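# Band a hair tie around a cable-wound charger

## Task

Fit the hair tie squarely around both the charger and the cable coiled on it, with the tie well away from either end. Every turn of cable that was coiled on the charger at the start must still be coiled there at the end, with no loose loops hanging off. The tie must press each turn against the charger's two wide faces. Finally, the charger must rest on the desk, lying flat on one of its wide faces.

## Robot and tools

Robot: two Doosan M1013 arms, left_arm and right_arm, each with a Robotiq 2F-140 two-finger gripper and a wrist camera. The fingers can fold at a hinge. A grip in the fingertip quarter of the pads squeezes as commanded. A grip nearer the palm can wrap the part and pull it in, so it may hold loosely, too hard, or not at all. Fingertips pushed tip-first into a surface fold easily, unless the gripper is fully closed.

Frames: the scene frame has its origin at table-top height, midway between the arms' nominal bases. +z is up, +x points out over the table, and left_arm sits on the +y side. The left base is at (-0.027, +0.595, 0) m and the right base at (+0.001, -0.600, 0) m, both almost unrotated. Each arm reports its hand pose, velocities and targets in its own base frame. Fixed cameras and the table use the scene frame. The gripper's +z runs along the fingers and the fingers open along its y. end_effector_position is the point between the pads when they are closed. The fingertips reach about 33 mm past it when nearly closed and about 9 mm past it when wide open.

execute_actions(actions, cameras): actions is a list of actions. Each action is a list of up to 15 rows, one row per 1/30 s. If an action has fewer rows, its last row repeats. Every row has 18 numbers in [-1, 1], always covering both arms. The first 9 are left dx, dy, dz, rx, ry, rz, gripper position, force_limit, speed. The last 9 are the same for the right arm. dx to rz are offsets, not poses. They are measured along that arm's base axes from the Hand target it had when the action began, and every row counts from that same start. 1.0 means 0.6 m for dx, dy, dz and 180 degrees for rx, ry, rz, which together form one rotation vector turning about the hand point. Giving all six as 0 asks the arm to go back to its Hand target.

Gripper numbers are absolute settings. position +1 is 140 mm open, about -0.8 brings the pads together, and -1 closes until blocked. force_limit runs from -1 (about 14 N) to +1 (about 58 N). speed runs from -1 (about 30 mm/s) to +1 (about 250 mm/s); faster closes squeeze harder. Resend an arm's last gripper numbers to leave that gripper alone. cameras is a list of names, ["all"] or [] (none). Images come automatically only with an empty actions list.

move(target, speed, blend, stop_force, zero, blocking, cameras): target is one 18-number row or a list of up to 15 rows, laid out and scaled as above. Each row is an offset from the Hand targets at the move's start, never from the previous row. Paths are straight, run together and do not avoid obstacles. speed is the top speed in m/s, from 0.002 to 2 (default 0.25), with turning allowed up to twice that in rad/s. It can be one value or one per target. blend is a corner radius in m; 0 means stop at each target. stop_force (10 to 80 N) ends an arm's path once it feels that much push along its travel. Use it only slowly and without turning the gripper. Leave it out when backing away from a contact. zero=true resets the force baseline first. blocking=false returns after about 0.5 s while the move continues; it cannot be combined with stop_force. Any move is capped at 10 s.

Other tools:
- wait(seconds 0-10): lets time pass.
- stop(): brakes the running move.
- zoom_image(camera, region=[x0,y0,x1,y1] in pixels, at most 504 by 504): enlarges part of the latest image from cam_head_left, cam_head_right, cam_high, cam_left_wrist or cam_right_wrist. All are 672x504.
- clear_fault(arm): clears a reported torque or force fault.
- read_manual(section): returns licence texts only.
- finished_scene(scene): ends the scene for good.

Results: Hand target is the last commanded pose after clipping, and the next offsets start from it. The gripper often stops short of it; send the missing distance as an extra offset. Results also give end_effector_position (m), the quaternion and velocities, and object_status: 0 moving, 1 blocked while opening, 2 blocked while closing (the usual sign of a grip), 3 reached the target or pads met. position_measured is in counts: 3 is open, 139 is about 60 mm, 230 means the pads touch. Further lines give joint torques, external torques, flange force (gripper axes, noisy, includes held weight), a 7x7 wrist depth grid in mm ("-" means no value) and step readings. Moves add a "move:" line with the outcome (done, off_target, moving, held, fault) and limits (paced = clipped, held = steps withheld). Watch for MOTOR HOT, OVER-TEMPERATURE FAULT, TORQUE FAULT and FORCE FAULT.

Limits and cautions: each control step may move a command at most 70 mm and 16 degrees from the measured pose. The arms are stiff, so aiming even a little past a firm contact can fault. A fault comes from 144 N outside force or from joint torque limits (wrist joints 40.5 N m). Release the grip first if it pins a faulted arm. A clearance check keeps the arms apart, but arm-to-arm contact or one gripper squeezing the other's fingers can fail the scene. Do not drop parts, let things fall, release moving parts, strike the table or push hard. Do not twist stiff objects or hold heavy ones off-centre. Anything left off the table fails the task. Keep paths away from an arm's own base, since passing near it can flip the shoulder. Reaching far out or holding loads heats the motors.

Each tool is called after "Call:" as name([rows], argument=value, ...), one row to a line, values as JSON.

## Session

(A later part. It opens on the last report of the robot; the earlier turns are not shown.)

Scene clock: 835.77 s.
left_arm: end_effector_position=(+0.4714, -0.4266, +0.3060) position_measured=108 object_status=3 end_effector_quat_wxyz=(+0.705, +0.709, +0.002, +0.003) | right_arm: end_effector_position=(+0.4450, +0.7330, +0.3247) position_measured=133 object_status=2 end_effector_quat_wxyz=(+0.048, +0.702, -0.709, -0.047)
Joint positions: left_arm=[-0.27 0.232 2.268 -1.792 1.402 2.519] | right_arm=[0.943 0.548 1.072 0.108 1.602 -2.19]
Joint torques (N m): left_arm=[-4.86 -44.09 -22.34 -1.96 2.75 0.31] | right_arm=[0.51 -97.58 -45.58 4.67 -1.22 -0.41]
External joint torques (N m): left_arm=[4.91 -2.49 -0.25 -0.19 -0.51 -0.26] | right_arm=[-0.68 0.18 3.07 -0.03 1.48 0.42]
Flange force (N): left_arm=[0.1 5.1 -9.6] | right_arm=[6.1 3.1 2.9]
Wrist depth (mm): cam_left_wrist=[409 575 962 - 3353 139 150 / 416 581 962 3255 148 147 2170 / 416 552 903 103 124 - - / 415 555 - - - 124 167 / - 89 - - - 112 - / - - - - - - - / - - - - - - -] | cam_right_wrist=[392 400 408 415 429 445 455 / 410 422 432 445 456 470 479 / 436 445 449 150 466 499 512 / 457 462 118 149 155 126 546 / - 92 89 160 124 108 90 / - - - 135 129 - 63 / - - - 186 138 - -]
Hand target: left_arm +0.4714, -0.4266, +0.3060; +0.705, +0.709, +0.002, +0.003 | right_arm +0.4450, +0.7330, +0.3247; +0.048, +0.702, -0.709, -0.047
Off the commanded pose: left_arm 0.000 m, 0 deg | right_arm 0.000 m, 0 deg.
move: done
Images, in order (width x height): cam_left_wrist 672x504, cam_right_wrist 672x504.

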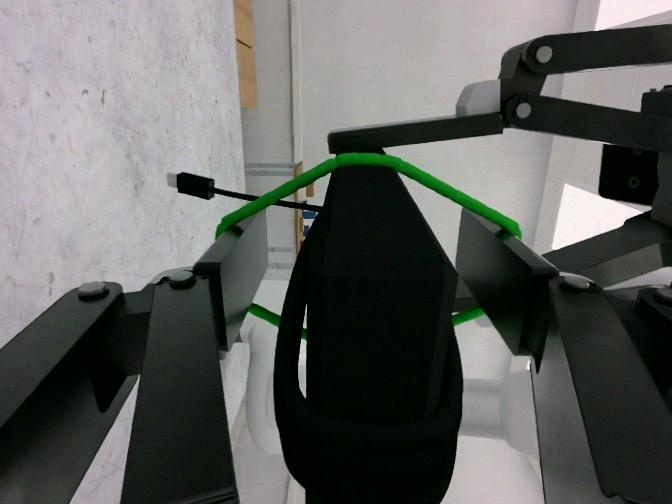

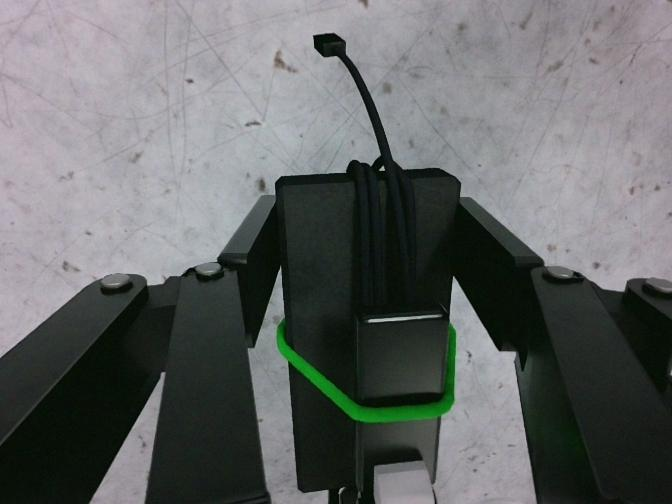

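Call:
move([
  [0,0,0,0,0,0,-0.39,-1,-1,0,0,0,0,0,0,-1,0,-1],
  [0,0.042,0,0,0,0,-0.39,-1,-1,0,0,0,0,0,0,-1,0,-1],
], speed=0.03, cameras=["cam_right_wrist"])

Call:
move(target=[0,0.025,0,0,0,0,-0.39,-1,-1,0,0,0,0,0,0,-1,0,-1], speed=0.03, cameras=["cam_left_wrist","cam_right_wrist"])

Scene clock: 845.03 s.
left_arm: end_effector_position=(+0.4714, -0.4014, +0.3060) position_measured=178 object_status=3 end_effector_quat_wxyz=(+0.705, +0.709, +0.002, +0.003) | right_arm: end_effector_position=(+0.4450, +0.7330, +0.3247) position_measured=133 object_status=2 end_effector_quat_wxyz=(+0.048, +0.702, -0.709, -0.047)
Joint positions: left_arm=[-0.219 0.227 2.276 -1.75 1.432 2.515] | right_arm=[0.943 0.548 1.072 0.108 1.602 -2.19]
Joint torques (N m): left_arm=[-2.73 -44.74 -22.96 -2.5 3.19 0.38] | right_arm=[-1.12 -95.81 -42.77 3.83 0.34 -0.41]
External joint torques (N m): left_arm=[2.6 -0.91 0.73 0.44 -0.94 -0.33] | right_arm=[1.04 -1.74 0.25 0.82 -0.09 0.41]
Flange force (N): left_arm=[-1.0 2.4 -5.4] | right_arm=[2.3 3.5 0.8]
Wrist depth (mm): cam_left_wrist=[412 578 946 2667 3751 - 160 / 415 582 992 2732 180 170 170 / 416 584 997 124 140 3513 186 / 415 595 814 - 107 196 189 / 399 - 94 83 87 - 434 / - - - 93 - - - / - - - - - - -] | cam_right_wrist=[390 398 411 420 429 445 457 / 415 425 431 443 456 468 482 / 432 445 454 150 467 499 517 / 458 463 117 149 155 126 543 / - 92 89 159 164 108 90 / - - - 163 164 - 63 / - - - 173 193 - -]
Hand target: left_arm +0.4714, -0.4014, +0.3060; +0.705, +0.709, +0.002, +0.003 | right_arm +0.4450, +0.7330, +0.3247; +0.048, +0.702, -0.709, -0.047
Off the commanded pose: left_arm 0.000 m, 0 deg | right_arm 0.000 m, 0 deg.
move: done
Images, in order (width x height): cam_right_wrist 672x504.

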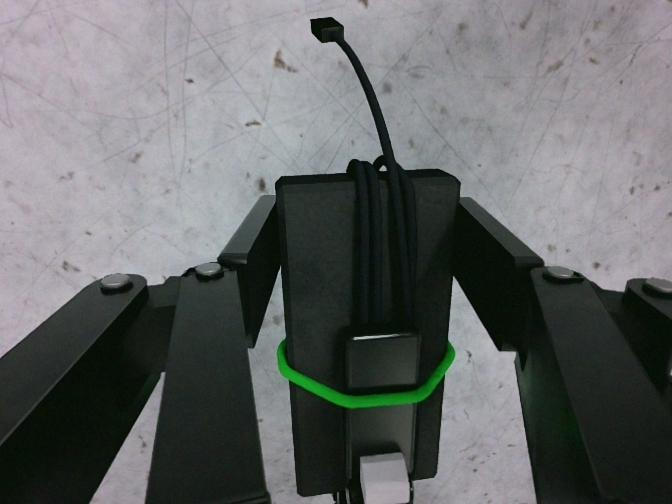

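Scene clock: 845.83 s.
left_arm: end_effector_position=(+0.4714, -0.3864, +0.3060) position_measured=178 object_status=3 end_effector_quat_wxyz=(+0.705, +0.709, +0.002, +0.003) | right_arm: end_effector_position=(+0.4450, +0.7330, +0.3247) position_measured=133 object_status=2 end_effector_quat_wxyz=(+0.048, +0.702, -0.709, -0.047)
Joint positions: left_arm=[-0.188 0.224 2.279 -1.725 1.451 2.513] | right_arm=[0.943 0.548 1.072 0.108 1.602 -2.19]
Joint torques (N m): left_arm=[-0.43 -44.49 -22.81 -2.6 3.08 0.37] | right_arm=[-1.42 -95.94 -42.32 3.56 0.81 -0.38]
External joint torques (N m): left_arm=[0.3 -0.85 0.51 0.57 -0.82 -0.32] | right_arm=[1.55 -1.8 -0.24 1.09 -0.55 0.39]
Flange force (N): left_arm=[-1.6 2.3 -0.9] | right_arm=[1.2 3.6 0.8]
Wrist depth (mm): cam_left_wrist=[408 572 942 - - - 175 / 410 581 954 - 185 183 183 / 416 579 1006 104 128 2837 194 / 418 589 814 96 107 209 209 / 401 - 94 100 99 - - / - - - 110 - - - / - - - - - - -] | cam_right_wrist=[390 400 405 418 430 442 453 / 413 420 431 443 454 468 483 / 432 447 453 148 473 496 521 / 464 465 118 149 155 126 543 / - 92 83 161 168 109 90 / - - - 162 172 - 63 / - - - 174 178 - -]
Hand target: left_arm +0.4714, -0.3864, +0.3060; +0.705, +0.709, +0.002, +0.003 | right_arm +0.4450, +0.7330, +0.3247; +0.048, +0.702, -0.709, -0.047
Off the commanded pose: left_arm 0.000 m, 0 deg | right_arm 0.000 m, 0 deg.
move: done
Images, in order (width x height): cam_left_wrist 672x504, cam_right_wrist 672x504.

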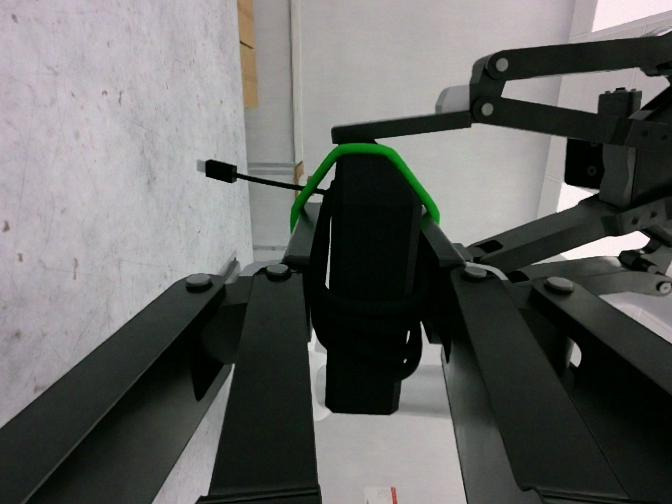

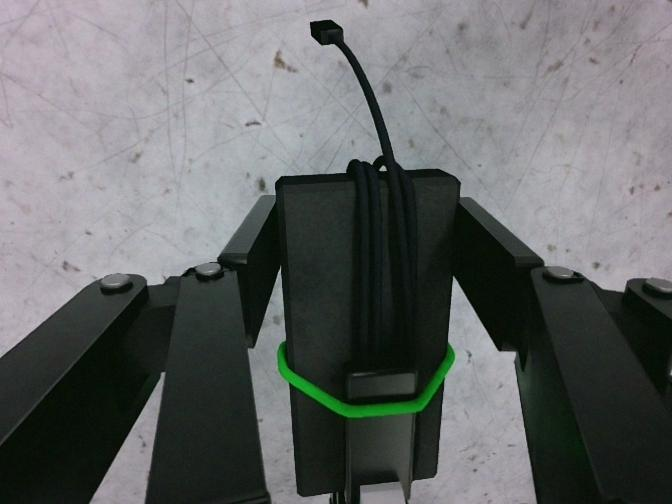

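Call:
move(target=[0,0.015,0,0,0,0,-0.39,-1,-1,0,0,0,0,0,0,-1,0,-1], speed=0.02, cameras=["cam_right_wrist"])

Call:
move(target=[0,0.01,0,0,0,0,-0.39,-1,-1,0,0,0,0,0,0,-1,0,-1], speed=0.02, cameras=["cam_right_wrist"])

Scene clock: 850.53 s.
left_arm: end_effector_position=(+0.4714, -0.3774, +0.3060) position_measured=178 object_status=3 end_effector_quat_wxyz=(+0.705, +0.709, +0.002, +0.003) | right_arm: end_effector_position=(+0.4450, +0.7330, +0.3247) position_measured=133 object_status=2 end_effector_quat_wxyz=(+0.048, +0.702, -0.709, -0.047)
Joint positions: left_arm=[-0.169 0.223 2.281 -1.71 1.462 2.512] | right_arm=[0.943 0.548 1.072 0.108 1.602 -2.19]
Joint torques (N m): left_arm=[-1.14 -44.19 -22.5 -2.56 3.15 0.36] | right_arm=[-1.77 -96.28 -42.07 3.41 0.98 -0.41]
External joint torques (N m): left_arm=[1.11 -0.98 0.48 0.58 -0.9 -0.32] | right_arm=[1.78 -0.76 -0.3 1.22 -0.73 0.41]
Flange force (N): left_arm=[-1.4 2.5 -2.5] | right_arm=[-0.5 2.8 1.0]
Wrist depth (mm): cam_left_wrist=[411 579 1085 3208 - 186 182 / 413 586 975 196 192 192 192 / 415 590 984 127 3405 3208 202 / 416 592 814 107 115 214 218 / 398 - 94 110 112 - - / - - - 868 - - - / - - - - - - -] | cam_right_wrist=[392 400 411 421 428 443 457 / 410 422 430 440 455 467 483 / 434 445 453 150 471 499 515 / 460 465 117 149 155 126 548 / - 92 83 160 168 108 90 / - - - 165 164 - 63 / - - - 176 177 - -]
Hand target: left_arm +0.4714, -0.3774, +0.3060; +0.705, +0.709, +0.002, +0.003 | right_arm +0.4450, +0.7330, +0.3247; +0.048, +0.702, -0.709, -0.047
Off the commanded pose: left_arm 0.000 m, 0 deg | right_arm 0.000 m, 0 deg.
move: done
Images, in order (width x height): cam_right_wrist 672x504.

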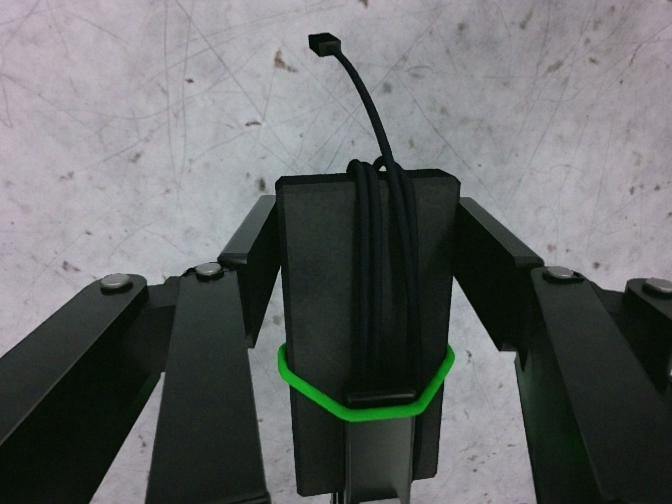

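Scene clock: 851.27 s.
left_arm: end_effector_position=(+0.4714, -0.3714, +0.3060) position_measured=178 object_status=3 end_effector_quat_wxyz=(+0.705, +0.709, +0.002, +0.003) | right_arm: end_effector_position=(+0.4450, +0.7330, +0.3247) position_measured=133 object_status=2 end_effector_quat_wxyz=(+0.048, +0.702, -0.709, -0.047)
Joint positions: left_arm=[-0.156 0.223 2.282 -1.699 1.469 2.511] | right_arm=[0.943 0.548 1.072 0.108 1.602 -2.19]
Joint torques (N m): left_arm=[-2.81 -45.06 -23.51 -2.68 3.76 0.41] | right_arm=[-1.06 -94.45 -41.73 3.74 0.4 -0.41]
External joint torques (N m): left_arm=[2.71 -0.02 1.28 0.71 -1.51 -0.36] | right_arm=[1.03 -2.82 -0.68 0.89 -0.14 0.42]
Flange force (N): left_arm=[-1.1 0.7 -5.3] | right_arm=[1.8 3.4 -0.8]
Wrist depth (mm): cam_left_wrist=[414 575 950 - - 189 186 / 412 575 1101 3208 196 198 194 / 414 595 984 107 3689 - 206 / 416 587 808 109 118 224 224 / 401 - 94 116 117 - - / - - - 838 - - - / - - - - - - -] | cam_right_wrist=[392 400 409 418 431 444 455 / 410 423 430 438 457 469 483 / 436 444 452 150 468 502 512 / 464 462 118 149 155 126 547 / - 92 83 160 167 108 90 / - - - 167 168 - 63 / - - - 176 177 - -]
Hand target: left_arm +0.4714, -0.3714, +0.3060; +0.705, +0.709, +0.002, +0.003 | right_arm +0.4450, +0.7330, +0.3247; +0.048, +0.702, -0.709, -0.047
Off the commanded pose: left_arm 0.000 m, 0 deg | right_arm 0.000 m, 0 deg.
move: done
Images, in order (width x height): cam_right_wrist 672x504.

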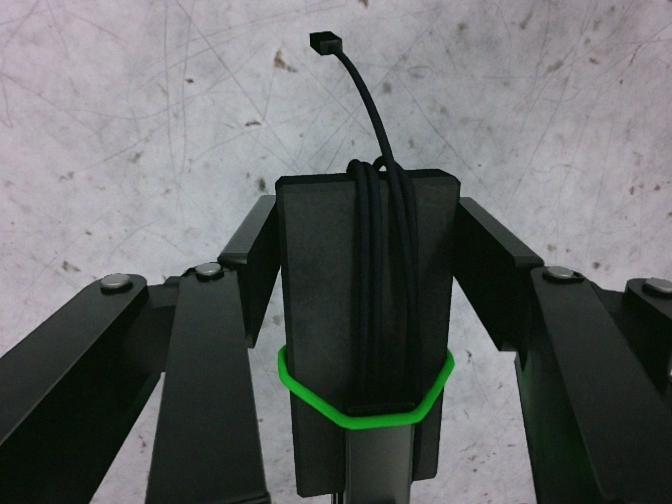

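Call:
move(target=[0,0.01,0,0,0,0,-0.39,-1,-1,0,0,0,0,0,0,-1,0,-1], speed=0.02, cameras=["cam_right_wrist"])

Call:
move(target=[0,0.01,0,0,0,0,-0.39,-1,-1,0,0,0,0,0,0,-1,0,-1], speed=0.02, cameras=["cam_right_wrist"])

Scene clock: 855.87 s.
left_arm: end_effector_position=(+0.4714, -0.3654, +0.3060) position_measured=178 object_status=3 end_effector_quat_wxyz=(+0.705, +0.709, +0.002, +0.003) | right_arm: end_effector_position=(+0.4450, +0.7330, +0.3247) position_measured=133 object_status=2 end_effector_quat_wxyz=(+0.048, +0.702, -0.709, -0.047)
Joint positions: left_arm=[-0.143 0.222 2.283 -1.689 1.477 2.511] | right_arm=[0.943 0.548 1.072 0.108 1.602 -2.19]
Joint torques (N m): left_arm=[-3.14 -43.87 -22.64 -2.43 3.03 0.35] | right_arm=[-0.01 -96.33 -43.29 4.21 0.18 -0.43]
External joint torques (N m): left_arm=[3.18 -1.12 0.61 0.5 -0.79 -0.3] | right_arm=[-0.1 -1.13 0.76 0.43 0.08 0.44]
Flange force (N): left_arm=[-1.3 2.5 -6.8] | right_arm=[3.2 2.4 1.3]
Wrist depth (mm): cam_left_wrist=[405 579 958 - 2874 194 194 / 414 586 966 3952 203 203 202 / 413 584 885 114 5270 - 212 / 415 584 808 114 118 230 232 / 399 - 94 117 128 - 459 / - - - - - - - / - - - - - - -] | cam_right_wrist=[390 401 409 419 429 440 454 / 411 422 432 443 455 470 483 / 433 445 450 149 466 501 509 / 459 465 117 150 155 125 542 / - 92 89 161 169 108 90 / - - - 169 181 - 63 / - - - 175 190 - -]
Hand target: left_arm +0.4714, -0.3654, +0.3060; +0.705, +0.709, +0.002, +0.003 | right_arm +0.4450, +0.7330, +0.3247; +0.048, +0.702, -0.709, -0.047
Off the commanded pose: left_arm 0.000 m, 0 deg | right_arm 0.000 m, 0 deg.
move: done
Images, in order (width x height): cam_right_wrist 672x504.

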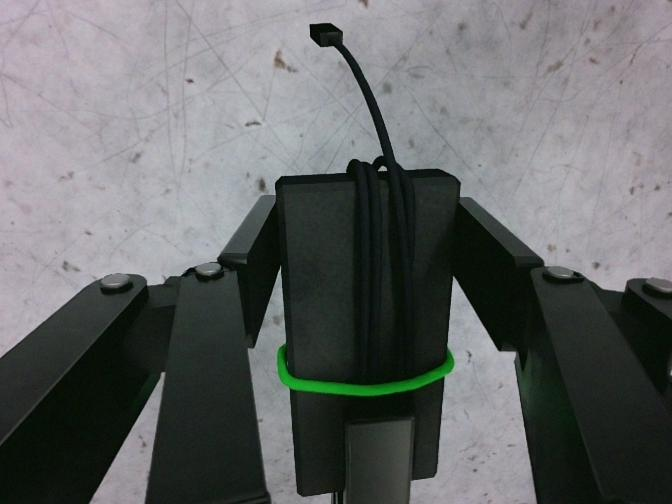

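Scene clock: 856.60 s.
left_arm: end_effector_position=(+0.4714, -0.3594, +0.3060) position_measured=178 object_status=3 end_effector_quat_wxyz=(+0.705, +0.709, +0.002, +0.003) | right_arm: end_effector_position=(+0.4450, +0.7330, +0.3247) position_measured=133 object_status=2 end_effector_quat_wxyz=(+0.048, +0.702, -0.709, -0.047)
Joint positions: left_arm=[-0.131 0.221 2.284 -1.679 1.484 2.51] | right_arm=[0.943 0.548 1.072 0.108 1.602 -2.19]
Joint torques (N m): left_arm=[-2.38 -43.46 -22.67 -2.37 3 0.42] | right_arm=[-0.24 -96.48 -43.17 4.15 0.08 -0.46]
External joint torques (N m): left_arm=[2.26 -1.28 0.79 0.46 -0.75 -0.37] | right_arm=[0.36 -0.85 0.69 0.49 0.17 0.47]
Flange force (N): left_arm=[-2.1 2.8 -4.9] | right_arm=[2.2 2.5 1.0]
Wrist depth (mm): cam_left_wrist=[411 570 938 3303 3032 197 198 / 412 578 1074 3751 211 207 205 / 417 589 979 - 3117 3952 217 / 419 582 814 120 123 236 238 / 399 - 94 128 - - - / - - - 878 - - - / - - - - - - -] | cam_right_wrist=[391 402 409 420 430 441 453 / 413 421 432 440 457 468 480 / 433 446 454 150 469 498 514 / 461 465 117 150 156 125 547 / - 92 89 161 170 108 90 / - - - 173 182 - 63 / - - - 176 190 - -]
Hand target: left_arm +0.4714, -0.3594, +0.3060; +0.705, +0.709, +0.002, +0.003 | right_arm +0.4450, +0.7330, +0.3247; +0.048, +0.702, -0.709, -0.047
Off the commanded pose: left_arm 0.000 m, 0 deg | right_arm 0.000 m, 0 deg.
move: done
Images, in order (width x height): cam_right_wrist 672x504.

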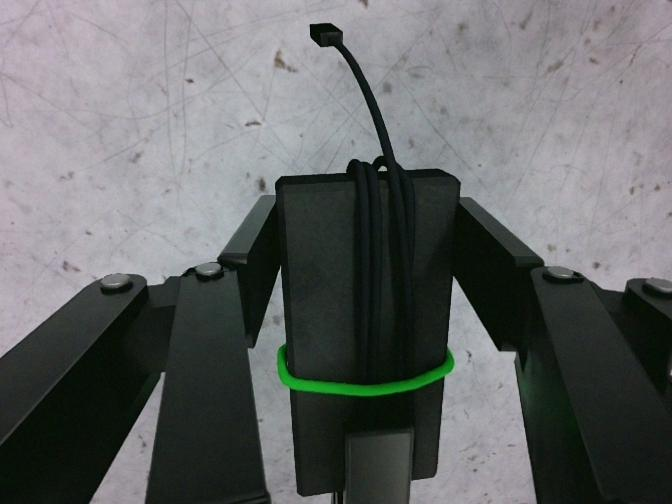

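Call:
move(target=[0,0.03,0,0,0,0,-0.39,-1,-1,0,0,0,0,0,0,-1,0,-1], speed=0.03, cameras=["cam_right_wrist","cam_left_wrist"])

Call:
zoom_image(camera="cam_left_wrist", region=[250, 80, 470, 450])

Scene clock: 860.60 s.
left_arm: end_effector_position=(+0.4714, -0.3414, +0.3060) position_measured=178 object_status=3 end_effector_quat_wxyz=(+0.705, +0.709, +0.002, +0.003) | right_arm: end_effector_position=(+0.4450, +0.7330, +0.3247) position_measured=133 object_status=2 end_effector_quat_wxyz=(+0.048, +0.702, -0.709, -0.047)
Joint positions: left_arm=[-0.093 0.221 2.285 -1.648 1.507 2.508] | right_arm=[0.943 0.548 1.072 0.108 1.602 -2.19]
Joint torques (N m): left_arm=[-3.08 -43.17 -22.56 -2.17 3.03 0.37] | right_arm=[0.03 -96.14 -43.49 4.2 0.09 -0.45]
External joint torques (N m): left_arm=[3.01 -1.42 0.63 0.32 -0.79 -0.32] | right_arm=[-0.41 -0.77 1.17 0.41 0.16 0.45]
Flange force (N): left_arm=[-2.1 3.0 -6.1] | right_arm=[3.8 2.3 1.8]
Wrist depth (mm): cam_left_wrist=[411 582 979 3458 3208 - 217 / 415 581 1080 3255 227 222 223 / 414 586 954 137 - 241 234 / 418 587 811 140 143 255 482 / 399 - 94 151 - - - / - - - 882 - - - / - - - - - - -] | cam_right_wrist=[391 396 410 420 425 439 451 / 410 420 432 444 454 465 481 / 438 441 449 150 470 496 514 / 457 467 118 150 155 126 547 / - 92 88 161 169 108 90 / - - - 174 183 - 64 / - - - 184 190 - -]
Hand target: left_arm +0.4714, -0.3414, +0.3060; +0.705, +0.709, +0.002, +0.003 | right_arm +0.4450, +0.7330, +0.3247; +0.048, +0.702, -0.709, -0.047
Off the commanded pose: left_arm 0.000 m, 0 deg | right_arm 0.000 m, 0 deg.
move: done
Images, in order (width x height): cam_left_wrist 672x504, cam_right_wrist 672x504.

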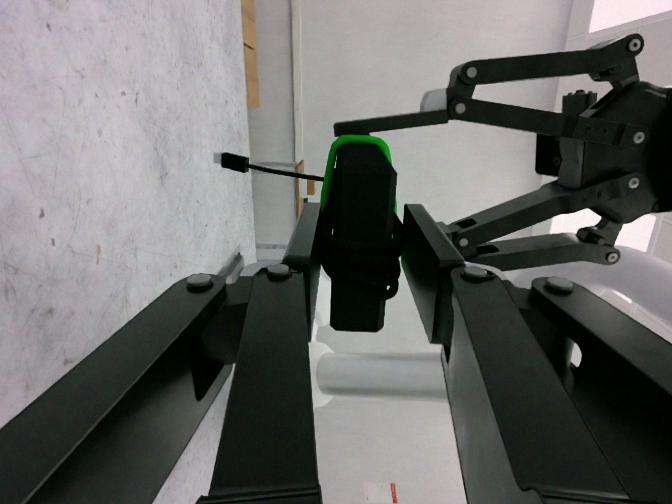

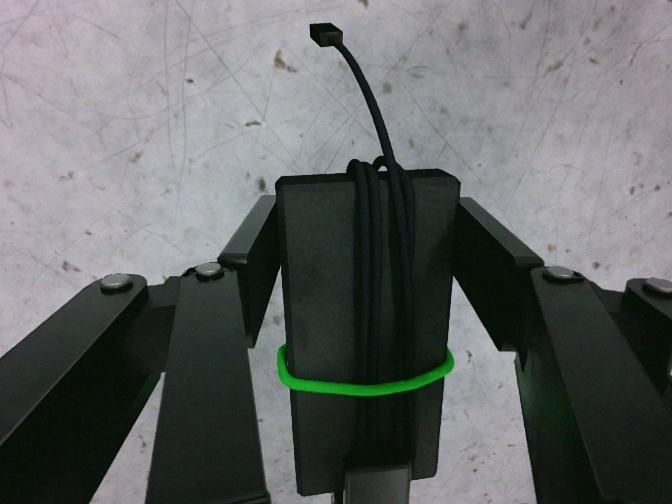

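Scaled by 1.362 from the camera's 672x504 image, which has a finer 960x720 frame.

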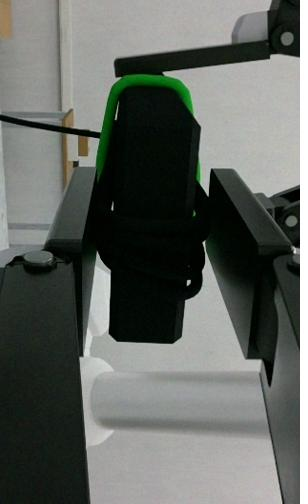

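Call:
move([
  [0,0.1,0,0,0,0,-0.39,-1,-1,0,0,0,0,0,0,-1,0,-1],
  [0,0.42,0.15,0,0,0,-0.39,-1,-1,0.03,-0.08,-0.36,0,-0.043,0,-1,0,-1],
  [0,0.42,0.15,0,0,0,-0.39,-1,-1,0.03,0.03,-0.46,0,-0.043,0,-1,0,-1],
], speed=[0.06,0.15,0.06], cameras=["cam_right_wrist","cam_head_left"])

Call:
zoom_image(camera="cam_head_left", region=[220, 200, 360, 300])

Scene clock: 875.33 s.
left_arm: end_effector_position=(+0.4714, -0.0894, +0.3960) position_measured=178 object_status=3 end_effector_quat_wxyz=(+0.705, +0.709, +0.002, +0.003) | right_arm: end_effector_position=(+0.4630, +0.7510, +0.0487) position_measured=133 object_status=2 end_effector_quat_wxyz=(+0.000, +0.704, -0.711, +0.001)
Joint positions: left_arm=[0.413 0.169 2.115 -1.293 1.87 2.328] | right_arm=[0.98 0.671 1.378 -0.001 1.094 -2.152]
Joint torques (N m): left_arm=[-2.68 -43.66 -28.37 -1.38 2.45 0.44] | right_arm=[0.21 -102.95 -39.75 3.67 -0.55 -0.42]
External joint torques (N m): left_arm=[2.67 -1.92 0.28 0.33 -0.54 -0.39] | right_arm=[0.05 -0.63 1.85 0.2 0.59 0.42]
Flange force (N): left_arm=[-4.7 2.4 -2.8] | right_arm=[4.0 3.1 -0.1]
Wrist depth (mm): cam_left_wrist=[527 755 2874 2951 - - - / 486 452 428 408 3353 5533 2068 / 540 671 1123 400 - - - / 537 766 1029 137 136 - - / 516 - 94 373 - - - / - - - - - - - / - - - - - - -] | cam_right_wrist=[167 165 165 165 164 164 164 / 175 175 174 174 174 173 173 / 186 185 182 150 179 184 183 / 197 195 130 150 155 125 192 / - 92 89 161 170 108 90 / - - 226 175 186 - 63 / - - 244 191 238 - -]
Hand target: left_arm +0.4714, -0.0894, +0.3960; +0.705, +0.709, +0.002, +0.003 | right_arm +0.4630, +0.7510, +0.0487; +0.000, +0.704, -0.711, +0.001
Off the commanded pose: left_arm 0.000 m, 0 deg | right_arm 0.000 m, 0 deg.
move: done
Images, in order (width x height): cam_head_left 672x504, cam_right_wrist 672x504.

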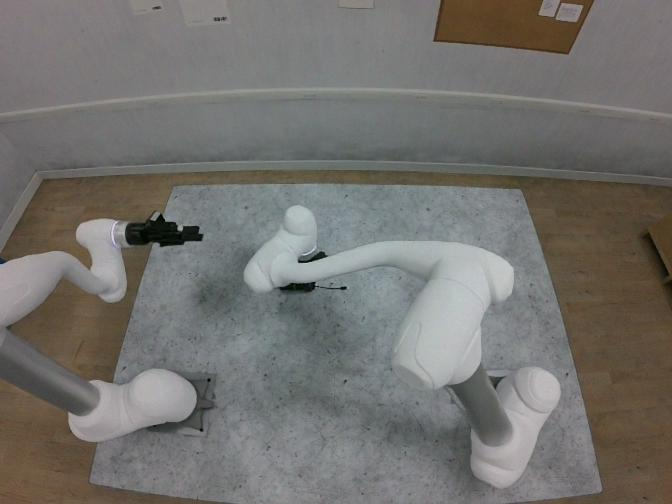

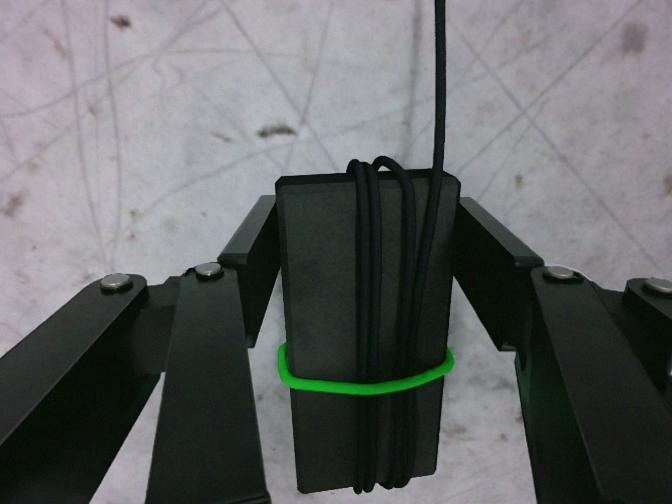

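Scaled by 3.600 from the camera's 672x504 image, which has a finer 960x720 frame.

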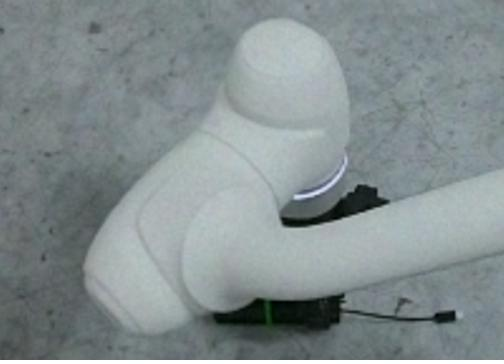

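Call:
move([
  [0,0,0,0,0,0,-0.39,-1,-1,-0.045,0.01,-0.005,0,0,0,-1,0,-1],
], speed=0.05, cameras=["cam_right_wrist"])

Call:
move([
  [0,0,0,0,0,0,-0.39,-1,-1,0,0,-0.022,0,0,0,-1,0,-1],
], speed=0.008, stop_force=20, cameras=["cam_right_wrist"])

Scene clock: 881.90 s.
left_arm: end_effector_position=(+0.4714, -0.0894, +0.3960) position_measured=178 object_status=3 end_effector_quat_wxyz=(+0.705, +0.709, +0.002, +0.003) | right_arm: end_effector_position=(+0.4360, +0.7570, +0.0457) position_measured=133 object_status=2 end_effector_quat_wxyz=(+0.000, +0.704, -0.711, +0.001)
Joint positions: left_arm=[0.413 0.169 2.115 -1.293 1.87 2.328] | right_arm=[1.009 0.661 1.402 -0.001 1.08 -2.122]
Joint torques (N m): left_arm=[-2.86 -43.47 -28.33 -1.34 2.36 0.35] | right_arm=[1.64 -101.92 -39.19 3.64 -0.64 -0.43]
External joint torques (N m): left_arm=[2.82 -2.07 0.35 0.28 -0.45 -0.3] | right_arm=[-1.57 -0.63 1.46 0.22 0.67 0.43]
Flange force (N): left_arm=[-5.1 2.5 -3.0] | right_arm=[4.1 0.8 -0.5]
Wrist depth (mm): cam_left_wrist=[535 730 1223 - - - - / 492 627 440 415 3570 - - / 514 492 437 409 3751 2912 3303 / 544 707 1054 388 136 3458 1844 / 518 - 94 383 - - - / - - - 4517 - - - / - - - - - - -] | cam_right_wrist=[165 162 162 162 161 162 161 / 172 172 171 171 171 170 170 / 183 182 179 150 153 181 180 / 192 192 130 150 155 126 189 / - 92 89 162 171 108 90 / - - 221 175 187 - 63 / - - 239 189 234 - -]
Hand target: left_arm +0.4714, -0.0894, +0.3960; +0.705, +0.709, +0.002, +0.003 | right_arm +0.4360, +0.7570, +0.0457; +0.000, +0.704, -0.711, +0.001
Off the commanded pose: left_arm 0.000 m, 0 deg | right_arm 0.000 m, 0 deg.
move: done
Images, in order (width x height): cam_right_wrist 672x504.

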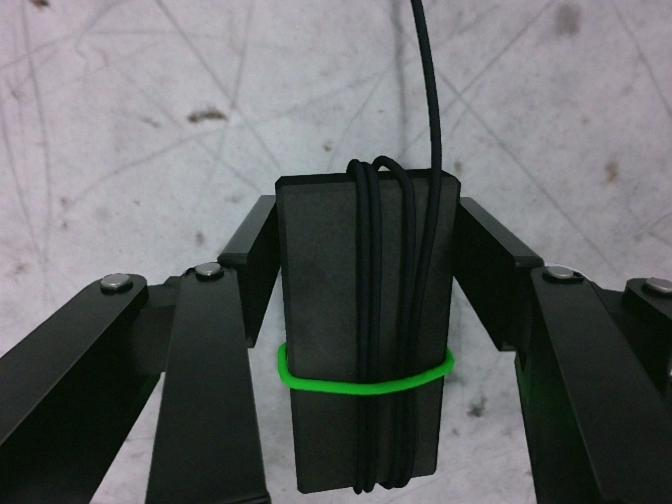

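Scene clock: 883.70 s.
left_arm: end_effector_position=(+0.4714, -0.0894, +0.3960) position_measured=178 object_status=3 end_effector_quat_wxyz=(+0.705, +0.709, +0.002, +0.003) | right_arm: end_effector_position=(+0.4360, +0.7571, +0.0362) position_measured=133 object_status=2 end_effector_quat_wxyz=(+0.000, +0.704, -0.710, +0.001)
Joint positions: left_arm=[0.413 0.169 2.115 -1.293 1.87 2.328] | right_arm=[1.009 0.668 1.408 -0.001 1.066 -2.122]
Joint torques (N m): left_arm=[-2.75 -43.72 -28.66 -1.29 2.39 0.39] | right_arm=[0.21 -82.91 -30.57 3.02 -1.93 -0.28]
External joint torques (N m): left_arm=[2.74 -1.84 0.63 0.24 -0.48 -0.34] | right_arm=[-0.01 -19.3 -6.63 0.79 1.97 0.28]
Flange force (N): left_arm=[-5.1 2.0 -2.7] | right_arm=[7.3 4.4 -22.3]
Wrist depth (mm): cam_left_wrist=[538 743 1196 - 3513 - - / 476 618 443 417 3751 - 2837 / 496 483 437 407 3353 - 2912 / 549 763 1029 390 136 5270 - / - - 94 384 - - 2282 / - - - - - - - / - - - - - - -] | cam_right_wrist=[154 154 153 153 152 153 153 / 163 162 162 162 162 161 161 / 173 173 172 149 155 172 171 / 184 181 130 149 154 126 180 / - 92 88 160 169 108 90 / - - 211 170 181 - 63 / - - - 181 191 - -]
Hand target: left_arm +0.4714, -0.0894, +0.3960; +0.705, +0.709, +0.002, +0.003 | right_arm +0.4360, +0.7571, +0.0362; +0.000, +0.704, -0.710, +0.001 (not the last commanded pose)
Off the commanded pose: left_arm 0.000 m, 0 deg | right_arm 0.004 m, 0 deg.
move: contact (right_arm)
Images, in order (width x height): cam_right_wrist 672x504.

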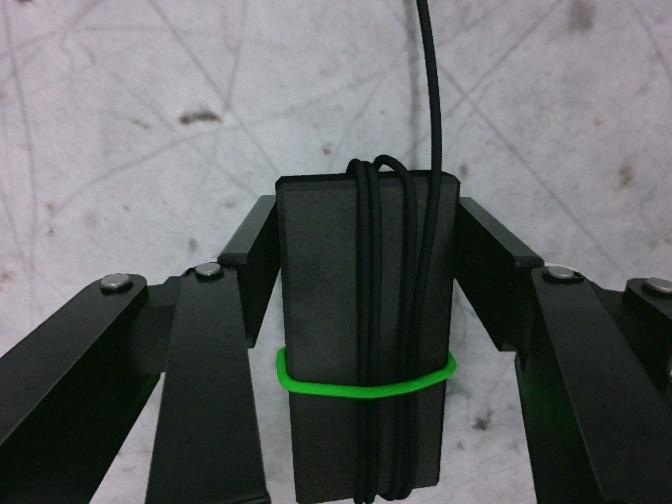

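Call:
move(target=[0,0,0,0,0,0,-0.39,-1,-1,0,0,0.002,0,0,0,0.175,0,-1])

Call:
move([
  [0,0,0,0,0,0,-0.39,-1,-1,0,0,0.2,0,0,0,0.175,0,-1],
  [0,0,0,0,0,0,-0.39,-1,-1,0,0.1,0.35,0,0,0,0.175,0,-1],
], speed=0.12, cameras=["cam_right_wrist"])

Call:
zoom_image(camera="cam_right_wrist", region=[230, 80, 480, 430])

Scene clock: 890.37 s.
left_arm: end_effector_position=(+0.4714, -0.0894, +0.3960) position_measured=178 object_status=3 end_effector_quat_wxyz=(+0.705, +0.709, +0.002, +0.003) | right_arm: end_effector_position=(+0.4360, +0.7571, +0.0374) position_measured=107 object_status=0 end_effector_quat_wxyz=(+0.000, +0.704, -0.710, +0.001)
Joint positions: left_arm=[0.413 0.169 2.115 -1.293 1.87 2.328] | right_arm=[1.009 0.667 1.407 -0.001 1.068 -2.122]
Joint torques (N m): left_arm=[-3.16 -43.91 -28.48 -1.33 2.42 0.34] | right_arm=[0.33 -99.18 -37.34 3.52 -0.44 -0.44]
External joint torques (N m): left_arm=[3.15 -1.63 0.49 0.28 -0.51 -0.29] | right_arm=[-0.5 -3.78 -0.21 0.31 0.48 0.44]
Flange force (N): left_arm=[-5.0 1.7 -3.7] | right_arm=[3.8 2.1 -3.8]
Wrist depth (mm): cam_left_wrist=[535 753 1230 2732 - - - / 510 623 1029 424 - 3458 2459 / 544 476 435 405 - - - / 541 766 1049 389 124 - - / 523 - 94 382 - - - / - - - 4340 - - - / - - - 3074 - - -] | cam_right_wrist=[154 155 155 154 152 154 154 / 164 164 163 163 163 162 162 / 174 174 171 149 152 172 172 / 183 183 151 150 158 125 182 / - 89 192 162 170 116 79 / - - 213 175 184 204 - / - - 229 187 223 - -]
Hand target: left_arm +0.4714, -0.0894, +0.3960; +0.705, +0.709, +0.002, +0.003 | right_arm +0.4360, +0.7571, +0.0374; +0.000, +0.704, -0.710, +0.001
Off the commanded pose: left_arm 0.000 m, 0 deg | right_arm 0.000 m, 0 deg.
move: done

Scene clock: 892.97 s.
left_arm: end_effector_position=(+0.4714, -0.0894, +0.3960) position_measured=178 object_status=3 end_effector_quat_wxyz=(+0.705, +0.709, +0.002, +0.003) | right_arm: end_effector_position=(+0.4359, +0.8171, +0.2474) position_measured=107 object_status=3 end_effector_quat_wxyz=(+0.000, +0.704, -0.711, +0.001)
Joint positions: left_arm=[0.413 0.169 2.115 -1.293 1.87 2.328] | right_arm=[1.044 0.642 1.054 -0.001 1.447 -2.088]
Joint torques (N m): left_arm=[-3.03 -43.6 -28.45 -1.37 2.42 0.41] | right_arm=[0.48 -101.97 -41.62 3.97 -0.46 -0.42]
External joint torques (N m): left_arm=[3.07 -2.03 0.19 0.31 -0.51 -0.36] | right_arm=[-0.51 -3.15 -0.6 0.34 0.49 0.42]
Flange force (N): left_arm=[-5.0 2.6 -3.5] | right_arm=[3.0 1.5 -2.4]
Wrist depth (mm): cam_left_wrist=[532 740 1257 - - 3255 - / 532 758 1020 401 374 378 - / 538 748 1141 398 371 354 357 / 540 753 1064 3628 164 347 2258 / 521 - 94 1020 - - - / - - - - - - - / - - - - - - -] | cam_right_wrist=[350 349 346 341 347 345 346 / 369 369 368 343 365 364 365 / 390 390 388 363 384 389 383 / 416 406 154 413 413 125 411 / - 89 436 442 445 116 79 / - - 477 473 475 98 - / - - 515 513 513 - -]
Hand target: left_arm +0.4714, -0.0894, +0.3960; +0.705, +0.709, +0.002, +0.003 | right_arm +0.4360, +0.8171, +0.2474; +0.000, +0.704, -0.710, +0.001
Off the commanded pose: left_arm 0.000 m, 0 deg | right_arm 0.000 m, 0 deg.
move: done
Images, in order (width x height): cam_right_wrist 672x504.

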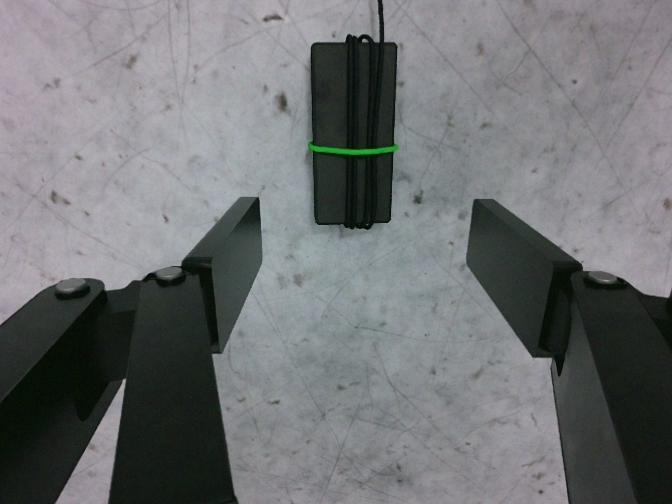

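Scaled by 1.440 from the camera's 672x504 image, which has a finer 960x720 frame.

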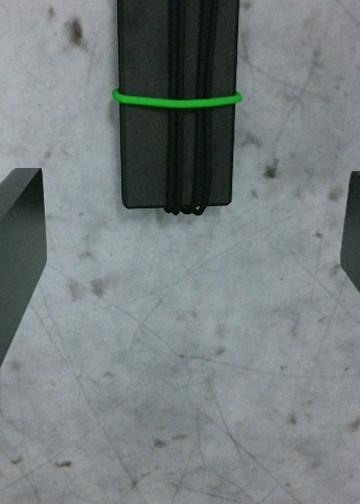

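Call:
finished_scene(scene=1)

The scene is finished: the task was done.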